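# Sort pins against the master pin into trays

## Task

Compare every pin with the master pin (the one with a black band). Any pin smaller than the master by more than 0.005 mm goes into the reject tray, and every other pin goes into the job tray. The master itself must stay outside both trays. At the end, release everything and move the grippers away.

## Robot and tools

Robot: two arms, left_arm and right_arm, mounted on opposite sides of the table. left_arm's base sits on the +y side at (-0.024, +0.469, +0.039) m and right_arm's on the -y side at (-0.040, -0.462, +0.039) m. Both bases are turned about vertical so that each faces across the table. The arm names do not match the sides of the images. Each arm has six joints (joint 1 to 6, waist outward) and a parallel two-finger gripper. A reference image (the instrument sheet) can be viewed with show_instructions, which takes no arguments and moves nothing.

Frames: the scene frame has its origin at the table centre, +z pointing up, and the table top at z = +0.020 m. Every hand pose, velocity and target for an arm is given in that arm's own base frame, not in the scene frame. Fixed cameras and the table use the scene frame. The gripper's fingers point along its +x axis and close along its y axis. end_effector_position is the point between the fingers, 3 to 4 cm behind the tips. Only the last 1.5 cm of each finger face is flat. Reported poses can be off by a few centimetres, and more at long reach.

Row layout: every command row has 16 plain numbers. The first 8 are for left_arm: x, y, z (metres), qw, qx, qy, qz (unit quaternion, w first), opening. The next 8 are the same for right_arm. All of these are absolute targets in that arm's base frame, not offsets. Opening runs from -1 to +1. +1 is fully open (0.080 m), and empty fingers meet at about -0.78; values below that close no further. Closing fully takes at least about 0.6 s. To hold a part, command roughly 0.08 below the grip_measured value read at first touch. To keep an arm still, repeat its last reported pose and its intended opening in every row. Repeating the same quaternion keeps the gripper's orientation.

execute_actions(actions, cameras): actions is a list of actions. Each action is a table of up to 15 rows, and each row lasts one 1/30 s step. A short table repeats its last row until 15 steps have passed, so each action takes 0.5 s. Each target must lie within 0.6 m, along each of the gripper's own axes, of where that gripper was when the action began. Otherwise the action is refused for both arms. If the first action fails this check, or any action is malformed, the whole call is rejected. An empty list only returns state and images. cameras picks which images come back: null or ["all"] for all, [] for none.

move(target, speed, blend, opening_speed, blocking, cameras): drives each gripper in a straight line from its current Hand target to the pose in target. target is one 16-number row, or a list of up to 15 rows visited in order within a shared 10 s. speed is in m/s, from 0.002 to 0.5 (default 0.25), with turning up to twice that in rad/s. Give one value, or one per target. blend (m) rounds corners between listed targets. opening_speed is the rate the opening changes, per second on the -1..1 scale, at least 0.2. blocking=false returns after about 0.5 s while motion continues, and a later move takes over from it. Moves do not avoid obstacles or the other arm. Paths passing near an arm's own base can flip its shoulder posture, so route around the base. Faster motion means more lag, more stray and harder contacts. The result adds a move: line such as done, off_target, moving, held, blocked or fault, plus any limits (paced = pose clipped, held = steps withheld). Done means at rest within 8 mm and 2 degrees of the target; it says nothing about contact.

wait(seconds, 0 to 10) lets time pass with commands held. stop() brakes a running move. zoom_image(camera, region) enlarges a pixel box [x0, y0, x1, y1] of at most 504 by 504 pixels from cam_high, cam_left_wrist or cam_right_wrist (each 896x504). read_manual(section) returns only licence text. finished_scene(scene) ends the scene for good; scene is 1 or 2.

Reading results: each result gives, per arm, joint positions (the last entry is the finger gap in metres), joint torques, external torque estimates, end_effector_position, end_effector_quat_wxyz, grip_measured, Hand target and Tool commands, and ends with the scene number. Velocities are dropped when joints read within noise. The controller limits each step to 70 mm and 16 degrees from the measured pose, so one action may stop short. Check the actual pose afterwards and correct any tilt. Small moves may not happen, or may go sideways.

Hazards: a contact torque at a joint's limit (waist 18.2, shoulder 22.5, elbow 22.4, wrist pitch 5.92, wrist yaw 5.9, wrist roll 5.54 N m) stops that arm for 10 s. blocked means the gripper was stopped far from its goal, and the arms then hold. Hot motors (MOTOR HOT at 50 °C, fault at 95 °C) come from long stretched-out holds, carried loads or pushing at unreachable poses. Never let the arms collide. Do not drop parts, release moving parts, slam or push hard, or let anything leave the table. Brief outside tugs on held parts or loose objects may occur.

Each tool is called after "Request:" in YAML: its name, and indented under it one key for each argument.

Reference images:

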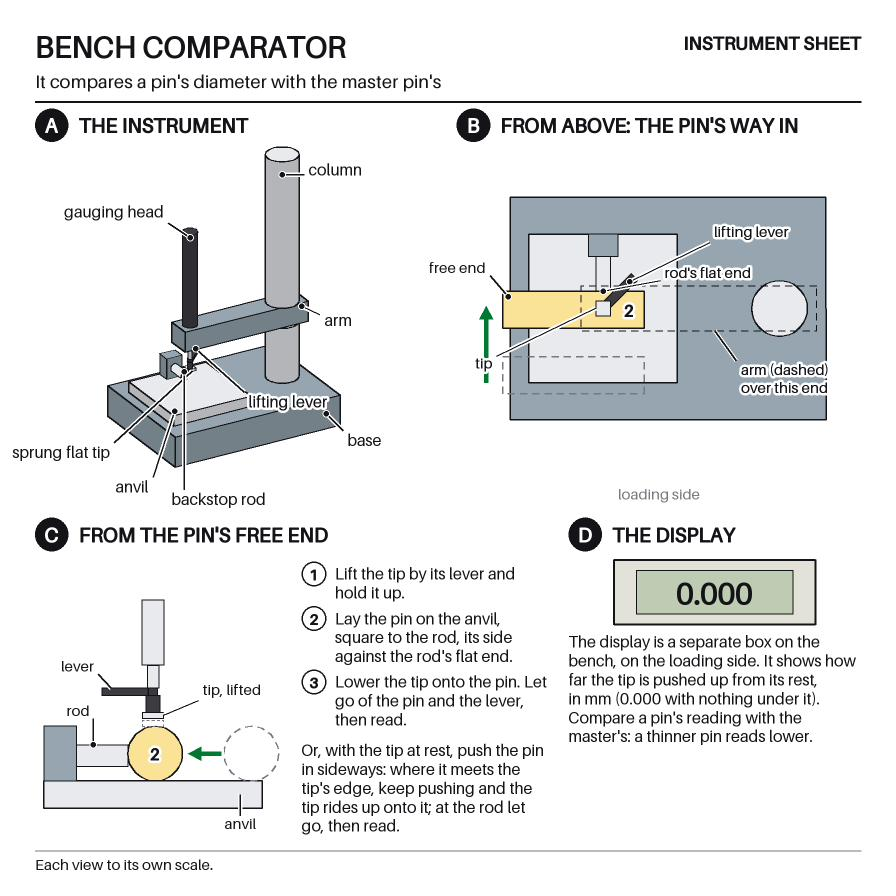

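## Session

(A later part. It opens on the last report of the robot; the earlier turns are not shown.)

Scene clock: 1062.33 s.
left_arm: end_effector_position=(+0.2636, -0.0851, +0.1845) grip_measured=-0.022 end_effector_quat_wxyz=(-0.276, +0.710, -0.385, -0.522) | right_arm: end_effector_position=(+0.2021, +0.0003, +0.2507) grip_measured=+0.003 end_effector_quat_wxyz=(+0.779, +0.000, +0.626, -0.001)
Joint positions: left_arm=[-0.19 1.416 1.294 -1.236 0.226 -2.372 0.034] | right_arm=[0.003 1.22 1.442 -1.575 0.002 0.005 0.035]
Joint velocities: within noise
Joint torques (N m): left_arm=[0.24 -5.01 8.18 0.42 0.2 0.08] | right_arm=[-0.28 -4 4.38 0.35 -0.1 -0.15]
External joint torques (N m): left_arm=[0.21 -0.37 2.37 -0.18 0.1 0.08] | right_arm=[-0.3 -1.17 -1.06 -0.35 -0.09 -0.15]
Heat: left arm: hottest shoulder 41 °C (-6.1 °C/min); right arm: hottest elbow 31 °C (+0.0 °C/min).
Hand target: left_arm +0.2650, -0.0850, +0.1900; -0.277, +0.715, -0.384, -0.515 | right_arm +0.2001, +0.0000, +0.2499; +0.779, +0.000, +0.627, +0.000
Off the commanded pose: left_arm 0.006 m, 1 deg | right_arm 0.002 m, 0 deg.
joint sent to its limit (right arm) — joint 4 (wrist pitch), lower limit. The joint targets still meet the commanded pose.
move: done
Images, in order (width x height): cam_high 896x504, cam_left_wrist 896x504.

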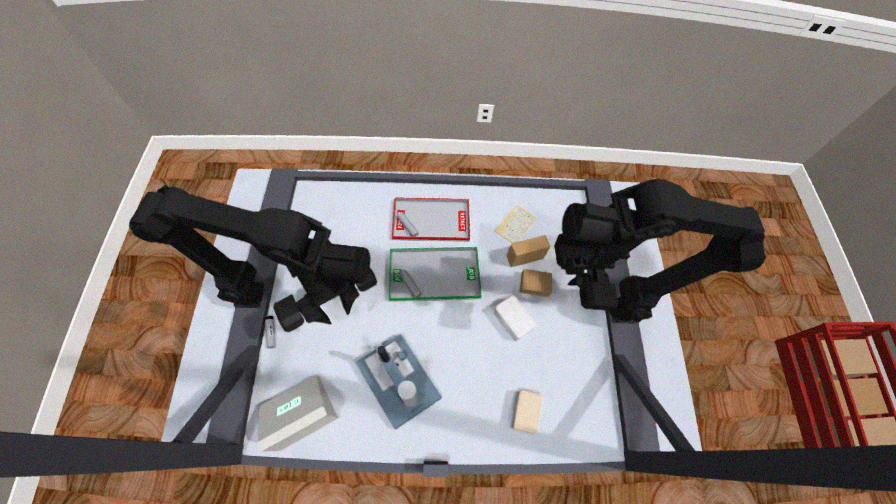

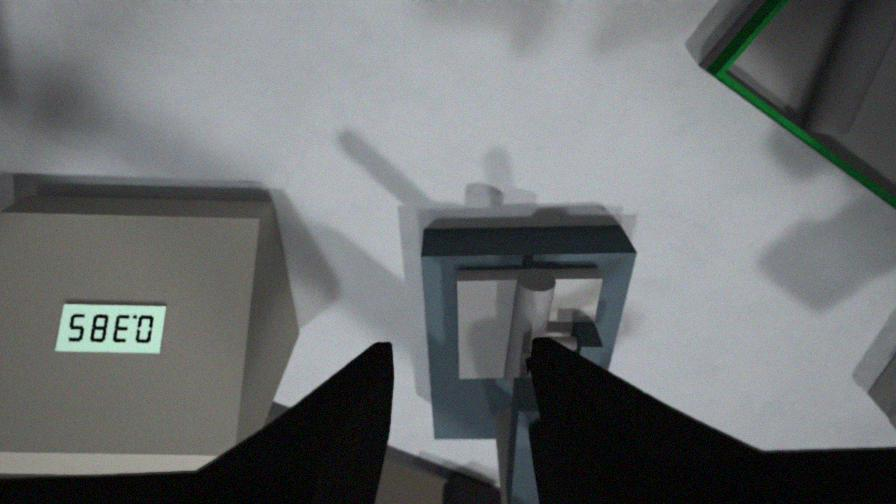

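Request:
move:
  target:
    - [0.3360,-0.1180,0.110,0.2765,-0.7149,0.3841,0.5146,-0.02, 0.20,0.0,0.25,0.778,0,0.628,0,0]
    - [0.3455,-0.1308,0.0635,0.2765,-0.7149,0.3841,0.5146,-0.02, 0.20,0.0,0.25,0.778,0,0.628,0,0]
    - [0.3455,-0.1308,0.0635,0.2765,-0.7149,0.3841,0.5146,-0.55, 0.20,0.0,0.25,0.778,0,0.628,0,0]
    - [0.3170,-0.1493,0.0660,0.2765,-0.7149,0.3841,0.5146,-0.55, 0.20,0.0,0.25,0.778,0,0.628,0,0]
    - [0.3155,-0.1475,0.13,0.2765,-0.7149,0.3841,0.5146,-0.55, 0.20,0.0,0.25,0.778,0,0.628,0,0]
    - [0.29,0.03,0.16,0.2765,-0.7149,0.3841,0.5146,-0.55, 0.20,0.0,0.25,0.778,0,0.628,0,0]
    - [0.405,0.240,0.13,0.2675,-0.7215,0.3716,0.5194,-0.55, 0.20,0.0,0.25,0.778,0,0.628,0,0]
  speed: [0.25,0.08,0.05,0.08,0.15,0.4,0.4]
  blend: [0.005,0,0,0,0.02,0.04,0]
  opening_speed: 0.8
  cameras: ["cam_left_wrist","cam_high"]

Scene clock: 1103.30 s.
left_arm: end_effector_position=(+0.4011, +0.2397, +0.1287) grip_measured=-0.407 end_effector_quat_wxyz=(-0.277, +0.729, -0.354, -0.516) | right_arm: end_effector_position=(+0.2021, +0.0003, +0.2507) grip_measured=+0.003 end_effector_quat_wxyz=(+0.779, +0.000, +0.626, -0.001)
Joint positions: left_arm=[0.64 2.374 2.342 -1.5 0.319 -1.571 0.017] | right_arm=[0.003 1.22 1.442 -1.575 0.002 0.005 0.035]
Joint velocities: within noise
Joint torques (N m): left_arm=[-0.23 -8.84 8.48 0.12 0.38 0.07] | right_arm=[-0.34 -4.01 4.39 0.34 -0.11 -0.15]
External joint torques (N m): left_arm=[-0.22 1.96 3.02 -0.23 0.23 0.07] | right_arm=[-0.34 -1.12 -1.07 -0.35 -0.11 -0.15]
Heat: left arm: hottest shoulder 39 °C (-4.0 °C/min); right arm: hottest elbow 31 °C (+0.0 °C/min).
Hand target: left_arm +0.4045, +0.2395, +0.1297; -0.280, +0.731, -0.354, -0.511 | right_arm +0.2001, +0.0000, +0.2499; +0.779, +0.000, +0.627, +0.000
Off the commanded pose: left_arm 0.004 m, 3 deg | right_arm 0.002 m, 0 deg.
joint sent to its limit (left arm) — joint 3 (elbow), upper limit, where the elbow is as straight as it goes. The joint targets are off in orientation, not in position.
joint sent to its limit (right arm) — joint 4 (wrist pitch), lower limit. The joint targets still meet the commanded pose.
move: off_target (left_arm)
Images, in order (width x height): cam_high 896x504, cam_left_wrist 896x504.

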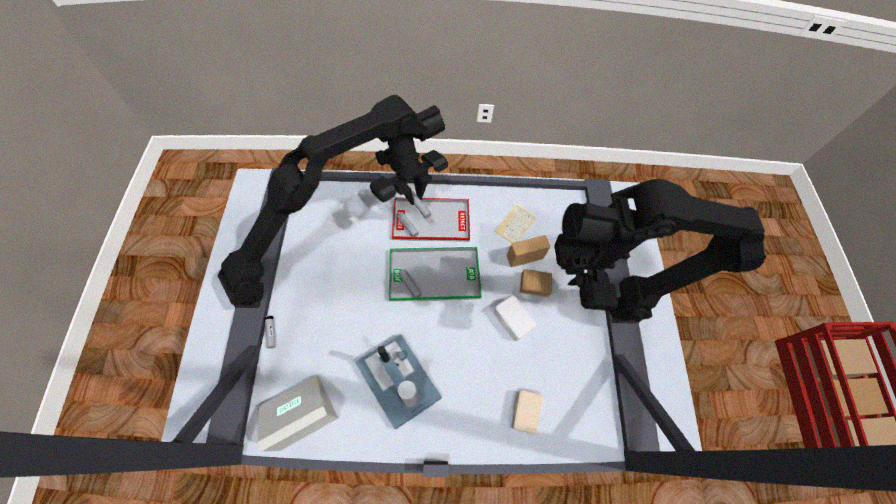

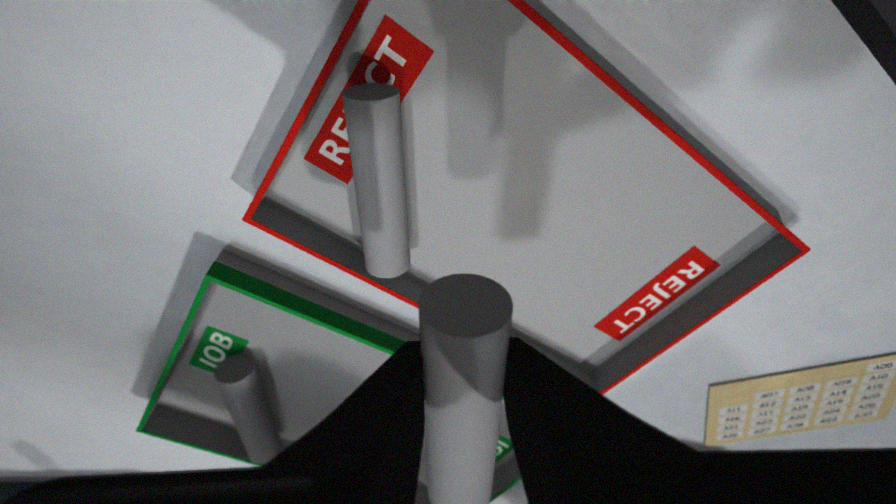

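Request:
move:
  target:
    - [0.403,0.258,0.09,0.2675,-0.7215,0.3716,0.5194,-0.55, 0.20,0.0,0.25,0.778,0,0.628,0,0]
    - [0.403,0.258,0.0265,0.2675,-0.7215,0.3716,0.5194,-0.55, 0.20,0.0,0.25,0.778,0,0.628,0,0]
  speed: [0.2,0.07]
  cameras: ["cam_left_wrist"]

Scene clock: 1116.13 s.
left_arm: end_effector_position=(+0.4041, +0.2602, +0.0349) grip_measured=-0.407 end_effector_quat_wxyz=(-0.271, +0.723, -0.367, -0.518) | right_arm: end_effector_position=(+0.2021, +0.0003, +0.2507) grip_measured=+0.003 end_effector_quat_wxyz=(+0.779, +0.000, +0.626, -0.001)
Joint positions: left_arm=[0.671 2.476 2.152 -1.251 0.321 -1.52 0.017] | right_arm=[0.003 1.22 1.442 -1.575 0.002 0.005 0.035]
Joint velocities: within noise
Joint torques (N m): left_arm=[-0.18 -9.59 4.02 1.15 0.16 0.04] | right_arm=[-0.29 -3.94 4.34 0.35 -0.1 -0.15]
External joint torques (N m): left_arm=[-0.18 1.92 -1.57 0.85 0.01 0.04] | right_arm=[-0.31 -1.11 -1.09 -0.34 -0.09 -0.15]
Heat: left arm: hottest shoulder 40 °C (-1.0 °C/min); right arm: hottest elbow 31 °C (+0.0 °C/min).
Hand target: left_arm +0.4030, +0.2579, +0.0266; -0.268, +0.721, -0.372, -0.519 | right_arm +0.2001, +0.0000, +0.2499; +0.779, +0.000, +0.627, +0.000
Off the commanded pose: left_arm 0.009 m, 1 deg | right_arm 0.002 m, 0 deg.
joint sent to its limit (right arm) — joint 4 (wrist pitch), lower limit. The joint targets still meet the commanded pose.
move: off_target (left_arm)
Images, in order (width x height): cam_left_wrist 896x504.

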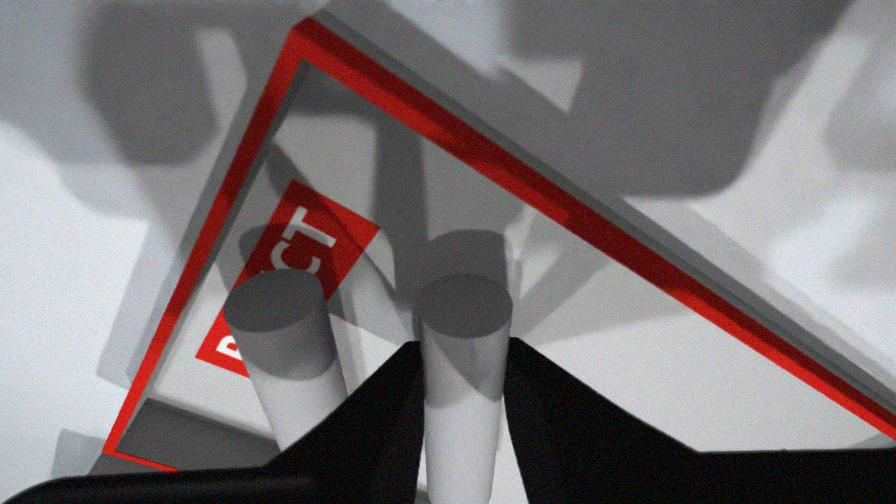

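Request:
move:
  target:
    - [0.403,0.258,0.0295,0.2675,-0.7215,0.3716,0.5194,-0.55,0.20,0.0,0.25,0.778,0,0.628,0,0]
    - [0.403,0.258,0.0295,0.2675,-0.7215,0.3716,0.5194,-0.2,0.20,0.0,0.25,0.778,0,0.628,0,0]
    - [0.391,0.275,0.10,0.2675,-0.7215,0.3716,0.5194,-0.15,0.20,0.0,0.25,0.778,0,0.628,0,0]
    - [0.25,0.10,0.20,0.2765,-0.7149,0.3841,0.5146,0.0,0.20,0.0,0.25,0.778,0,0.628,0,0]
  speed: [0.05,0.05,0.15,0.3]
  opening_speed: 0.5
  cameras: ["cam_high"]

Request:
zoom_image:
  camera: "cam_high"
  region: [200, 180, 520, 400]

Scene clock: 1147.00 s.
left_arm: end_effector_position=(+0.2525, +0.1027, +0.2007) grip_measured=-0.003 end_effector_quat_wxyz=(-0.279, +0.716, -0.382, -0.514) | right_arm: end_effector_position=(+0.2021, +0.0003, +0.2507) grip_measured=+0.003 end_effector_quat_wxyz=(+0.779, +0.000, +0.626, -0.001)
Joint positions: left_arm=[0.562 1.56 1.494 -1.491 0.322 -1.596 0.035] | right_arm=[0.003 1.22 1.442 -1.575 0.002 0.005 0.035]
Joint velocities: within noise
Joint torques (N m): left_arm=[-0.34 -6.03 4.75 0.11 0.13 -0.11] | right_arm=[-0.35 -3.92 4.26 0.35 -0.1 -0.16]
External joint torques (N m): left_arm=[-0.36 -0.63 -0.75 -0.2 -0.02 -0.11] | right_arm=[-0.35 -1.15 -1.17 -0.37 -0.1 -0.16]
Heat: left arm: hottest shoulder 45 °C (+6.0 °C/min); right arm: hottest elbow 31 °C (+0.0 °C/min).
Hand target: left_arm +0.2500, +0.1000, +0.2000; -0.276, +0.715, -0.384, -0.515 | right_arm +0.2001, +0.0000, +0.2499; +0.779, +0.000, +0.627, +0.000
Off the commanded pose: left_arm 0.004 m, 0 deg | right_arm 0.002 m, 0 deg.
joint sent to its limit (right arm) — joint 4 (wrist pitch), lower limit. The joint targets still meet the commanded pose.
move: done; target 3's new opening was sent with left_arm's hand 0.011 m and 1 deg from that target
Images, in order (width x height): cam_high 896x504.

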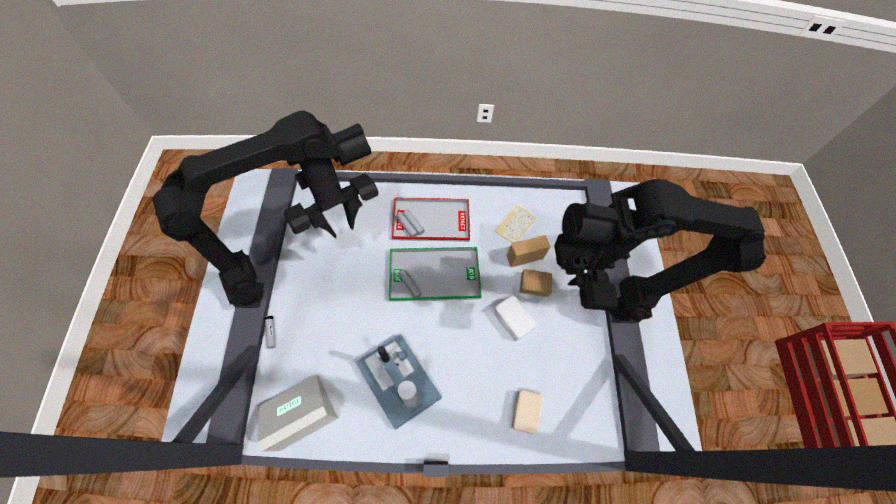

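Scaled by 1.575 from the camera's 896x504 image, which has a finer 1280x720 frame.

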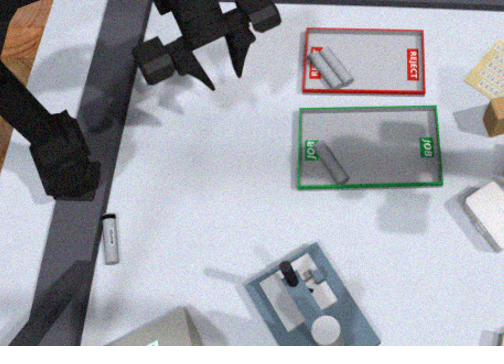

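Request:
zoom_image:
  camera: "cam_high"
  region: [380, 185, 490, 310]

Scaled by 4.032 from the camera's 896x504 image, which has a finer 1280x720 frame.

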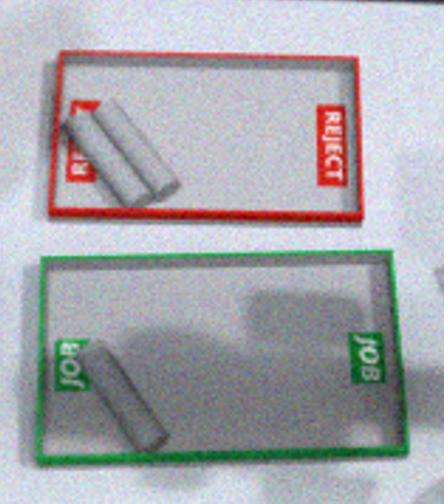

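Request:
move:
  target: [0.36,0.20,0.20,0.2765,-0.7149,0.3841,0.5146,0.0,0.20,0.0,0.25,0.778,0,0.628,0,0]
  cameras: ["cam_left_wrist","cam_high"]

Request:
zoom_image:
  camera: "cam_left_wrist"
  region: [200, 100, 700, 500]

Scene clock: 1166.13 s.
left_arm: end_effector_position=(+0.3577, +0.1980, +0.2011) grip_measured=-0.002 end_effector_quat_wxyz=(-0.301, +0.730, -0.353, -0.501) | right_arm: end_effector_position=(+0.2021, +0.0003, +0.2507) grip_measured=+0.003 end_effector_quat_wxyz=(+0.779, +0.000, +0.626, -0.001)
Joint positions: left_arm=[0.623 2.081 2.151 -1.56 0.324 -1.555 0.035] | right_arm=[0.003 1.22 1.442 -1.575 0.002 0.005 0.035]
Joint velocities: within noise
Joint torques (N m): left_arm=[0.11 -6.94 7.89 0.21 0.25 -0.11] | right_arm=[-0.31 -3.94 4.33 0.33 -0.09 -0.15]
External joint torques (N m): left_arm=[0.12 2.11 2.51 -0.19 0.1 -0.11] | right_arm=[-0.3 -1.13 -1.12 -0.38 -0.09 -0.15]
Heat: left arm: hottest shoulder 43 °C (+4.1 °C/min); right arm: hottest elbow 31 °C (+0.0 °C/min).
Hand target: left_arm +0.3599, +0.1998, +0.1996; -0.298, +0.732, -0.353, -0.501 | right_arm +0.2001, +0.0000, +0.2499; +0.779, +0.000, +0.627, +0.000
Off the commanded pose: left_arm 0.003 m, 5 deg | right_arm 0.002 m, 0 deg.
joint sent to its limit (left arm) — joint 4 (wrist pitch), lower limit. The joint targets are off in orientation, not in position.
joint sent to its limit (right arm) — joint 4 (wrist pitch), lower limit. The joint targets still meet the commanded pose.
move: off_target (left_arm)
Images, in order (width x height): cam_high 896x504, cam_left_wrist 896x504.

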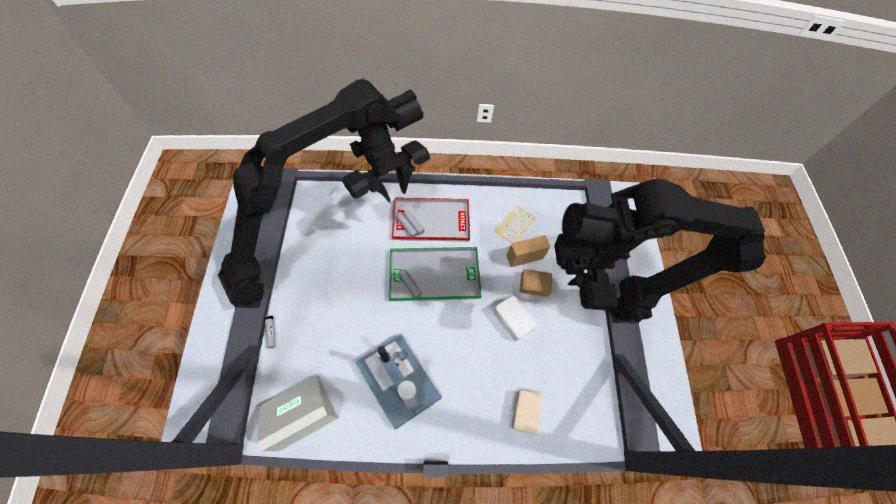

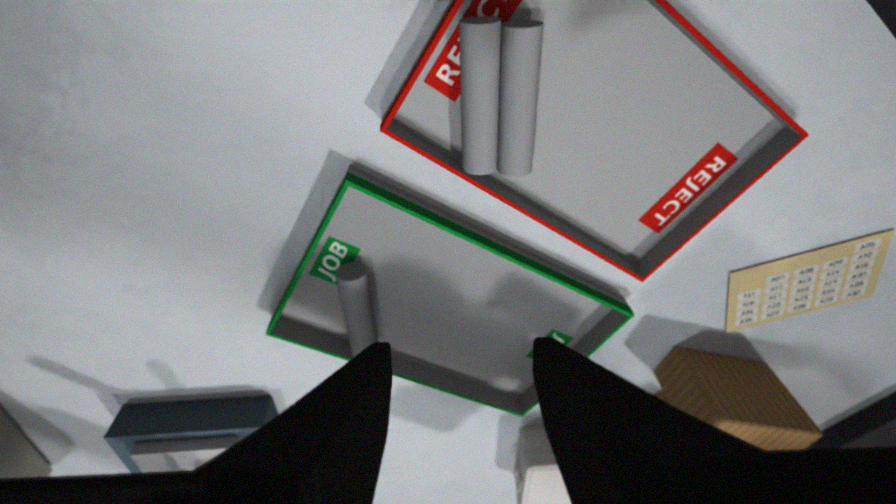

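Scaled by 1.008 from the camera's 896x504 image, which has a finer 1280x720 frame.

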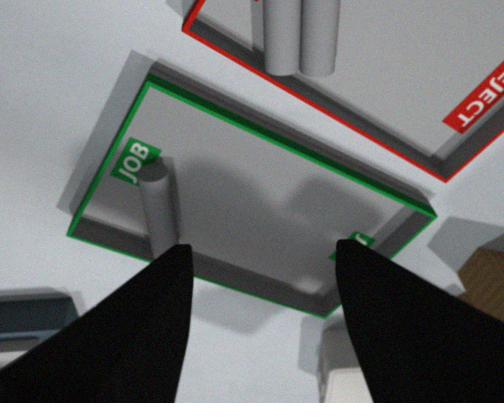

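Request:
move:
  target: [0.25,0.10,0.20,0.2765,-0.7149,0.3841,0.5146,0.0,0.20,0.0,0.25,0.778,0,0.628,0,0]
  cameras: []

Request:
finished_scene:
  scene: 2

Scene clock: 1180.50 s.
left_arm: end_effector_position=(+0.2524, +0.1022, +0.2004) grip_measured=-0.002 end_effector_quat_wxyz=(-0.277, +0.716, -0.384, -0.514) | right_arm: end_effector_position=(+0.2021, +0.0003, +0.2507) grip_measured=+0.003 end_effector_quat_wxyz=(+0.779, +0.000, +0.626, -0.001)
Joint positions: left_arm=[0.562 1.562 1.494 -1.494 0.324 -1.595 0.035] | right_arm=[0.003 1.22 1.442 -1.575 0.002 0.005 0.035]
Joint velocities: within noise
Joint torques (N m): left_arm=[-0.32 -6.31 4.71 0.32 0.06 -0.13] | right_arm=[-0.35 -3.92 4.31 0.34 -0.09 -0.15]
External joint torques (N m): left_arm=[-0.33 -0.96 -0.73 0.01 -0.08 -0.13] | right_arm=[-0.32 -1.13 -1.07 -0.34 -0.1 -0.15]
Heat: left arm: hottest shoulder 43 °C (+2.0 °C/min); right arm: hottest elbow 31 °C (+0.0 °C/min).
Hand target: left_arm +0.2500, +0.1000, +0.2000; -0.277, +0.715, -0.384, -0.515 | right_arm +0.2001, +0.0000, +0.2499; +0.779, +0.000, +0.627, +0.000
Off the commanded pose: left_arm 0.003 m, 0 deg | right_arm 0.002 m, 0 deg.
joint sent to its limit (right arm) — joint 4 (wrist pitch), lower limit. The joint targets still meet the commanded pose.
move: done
No camera images: "cameras" was empty.

The scene is finished: the task was done.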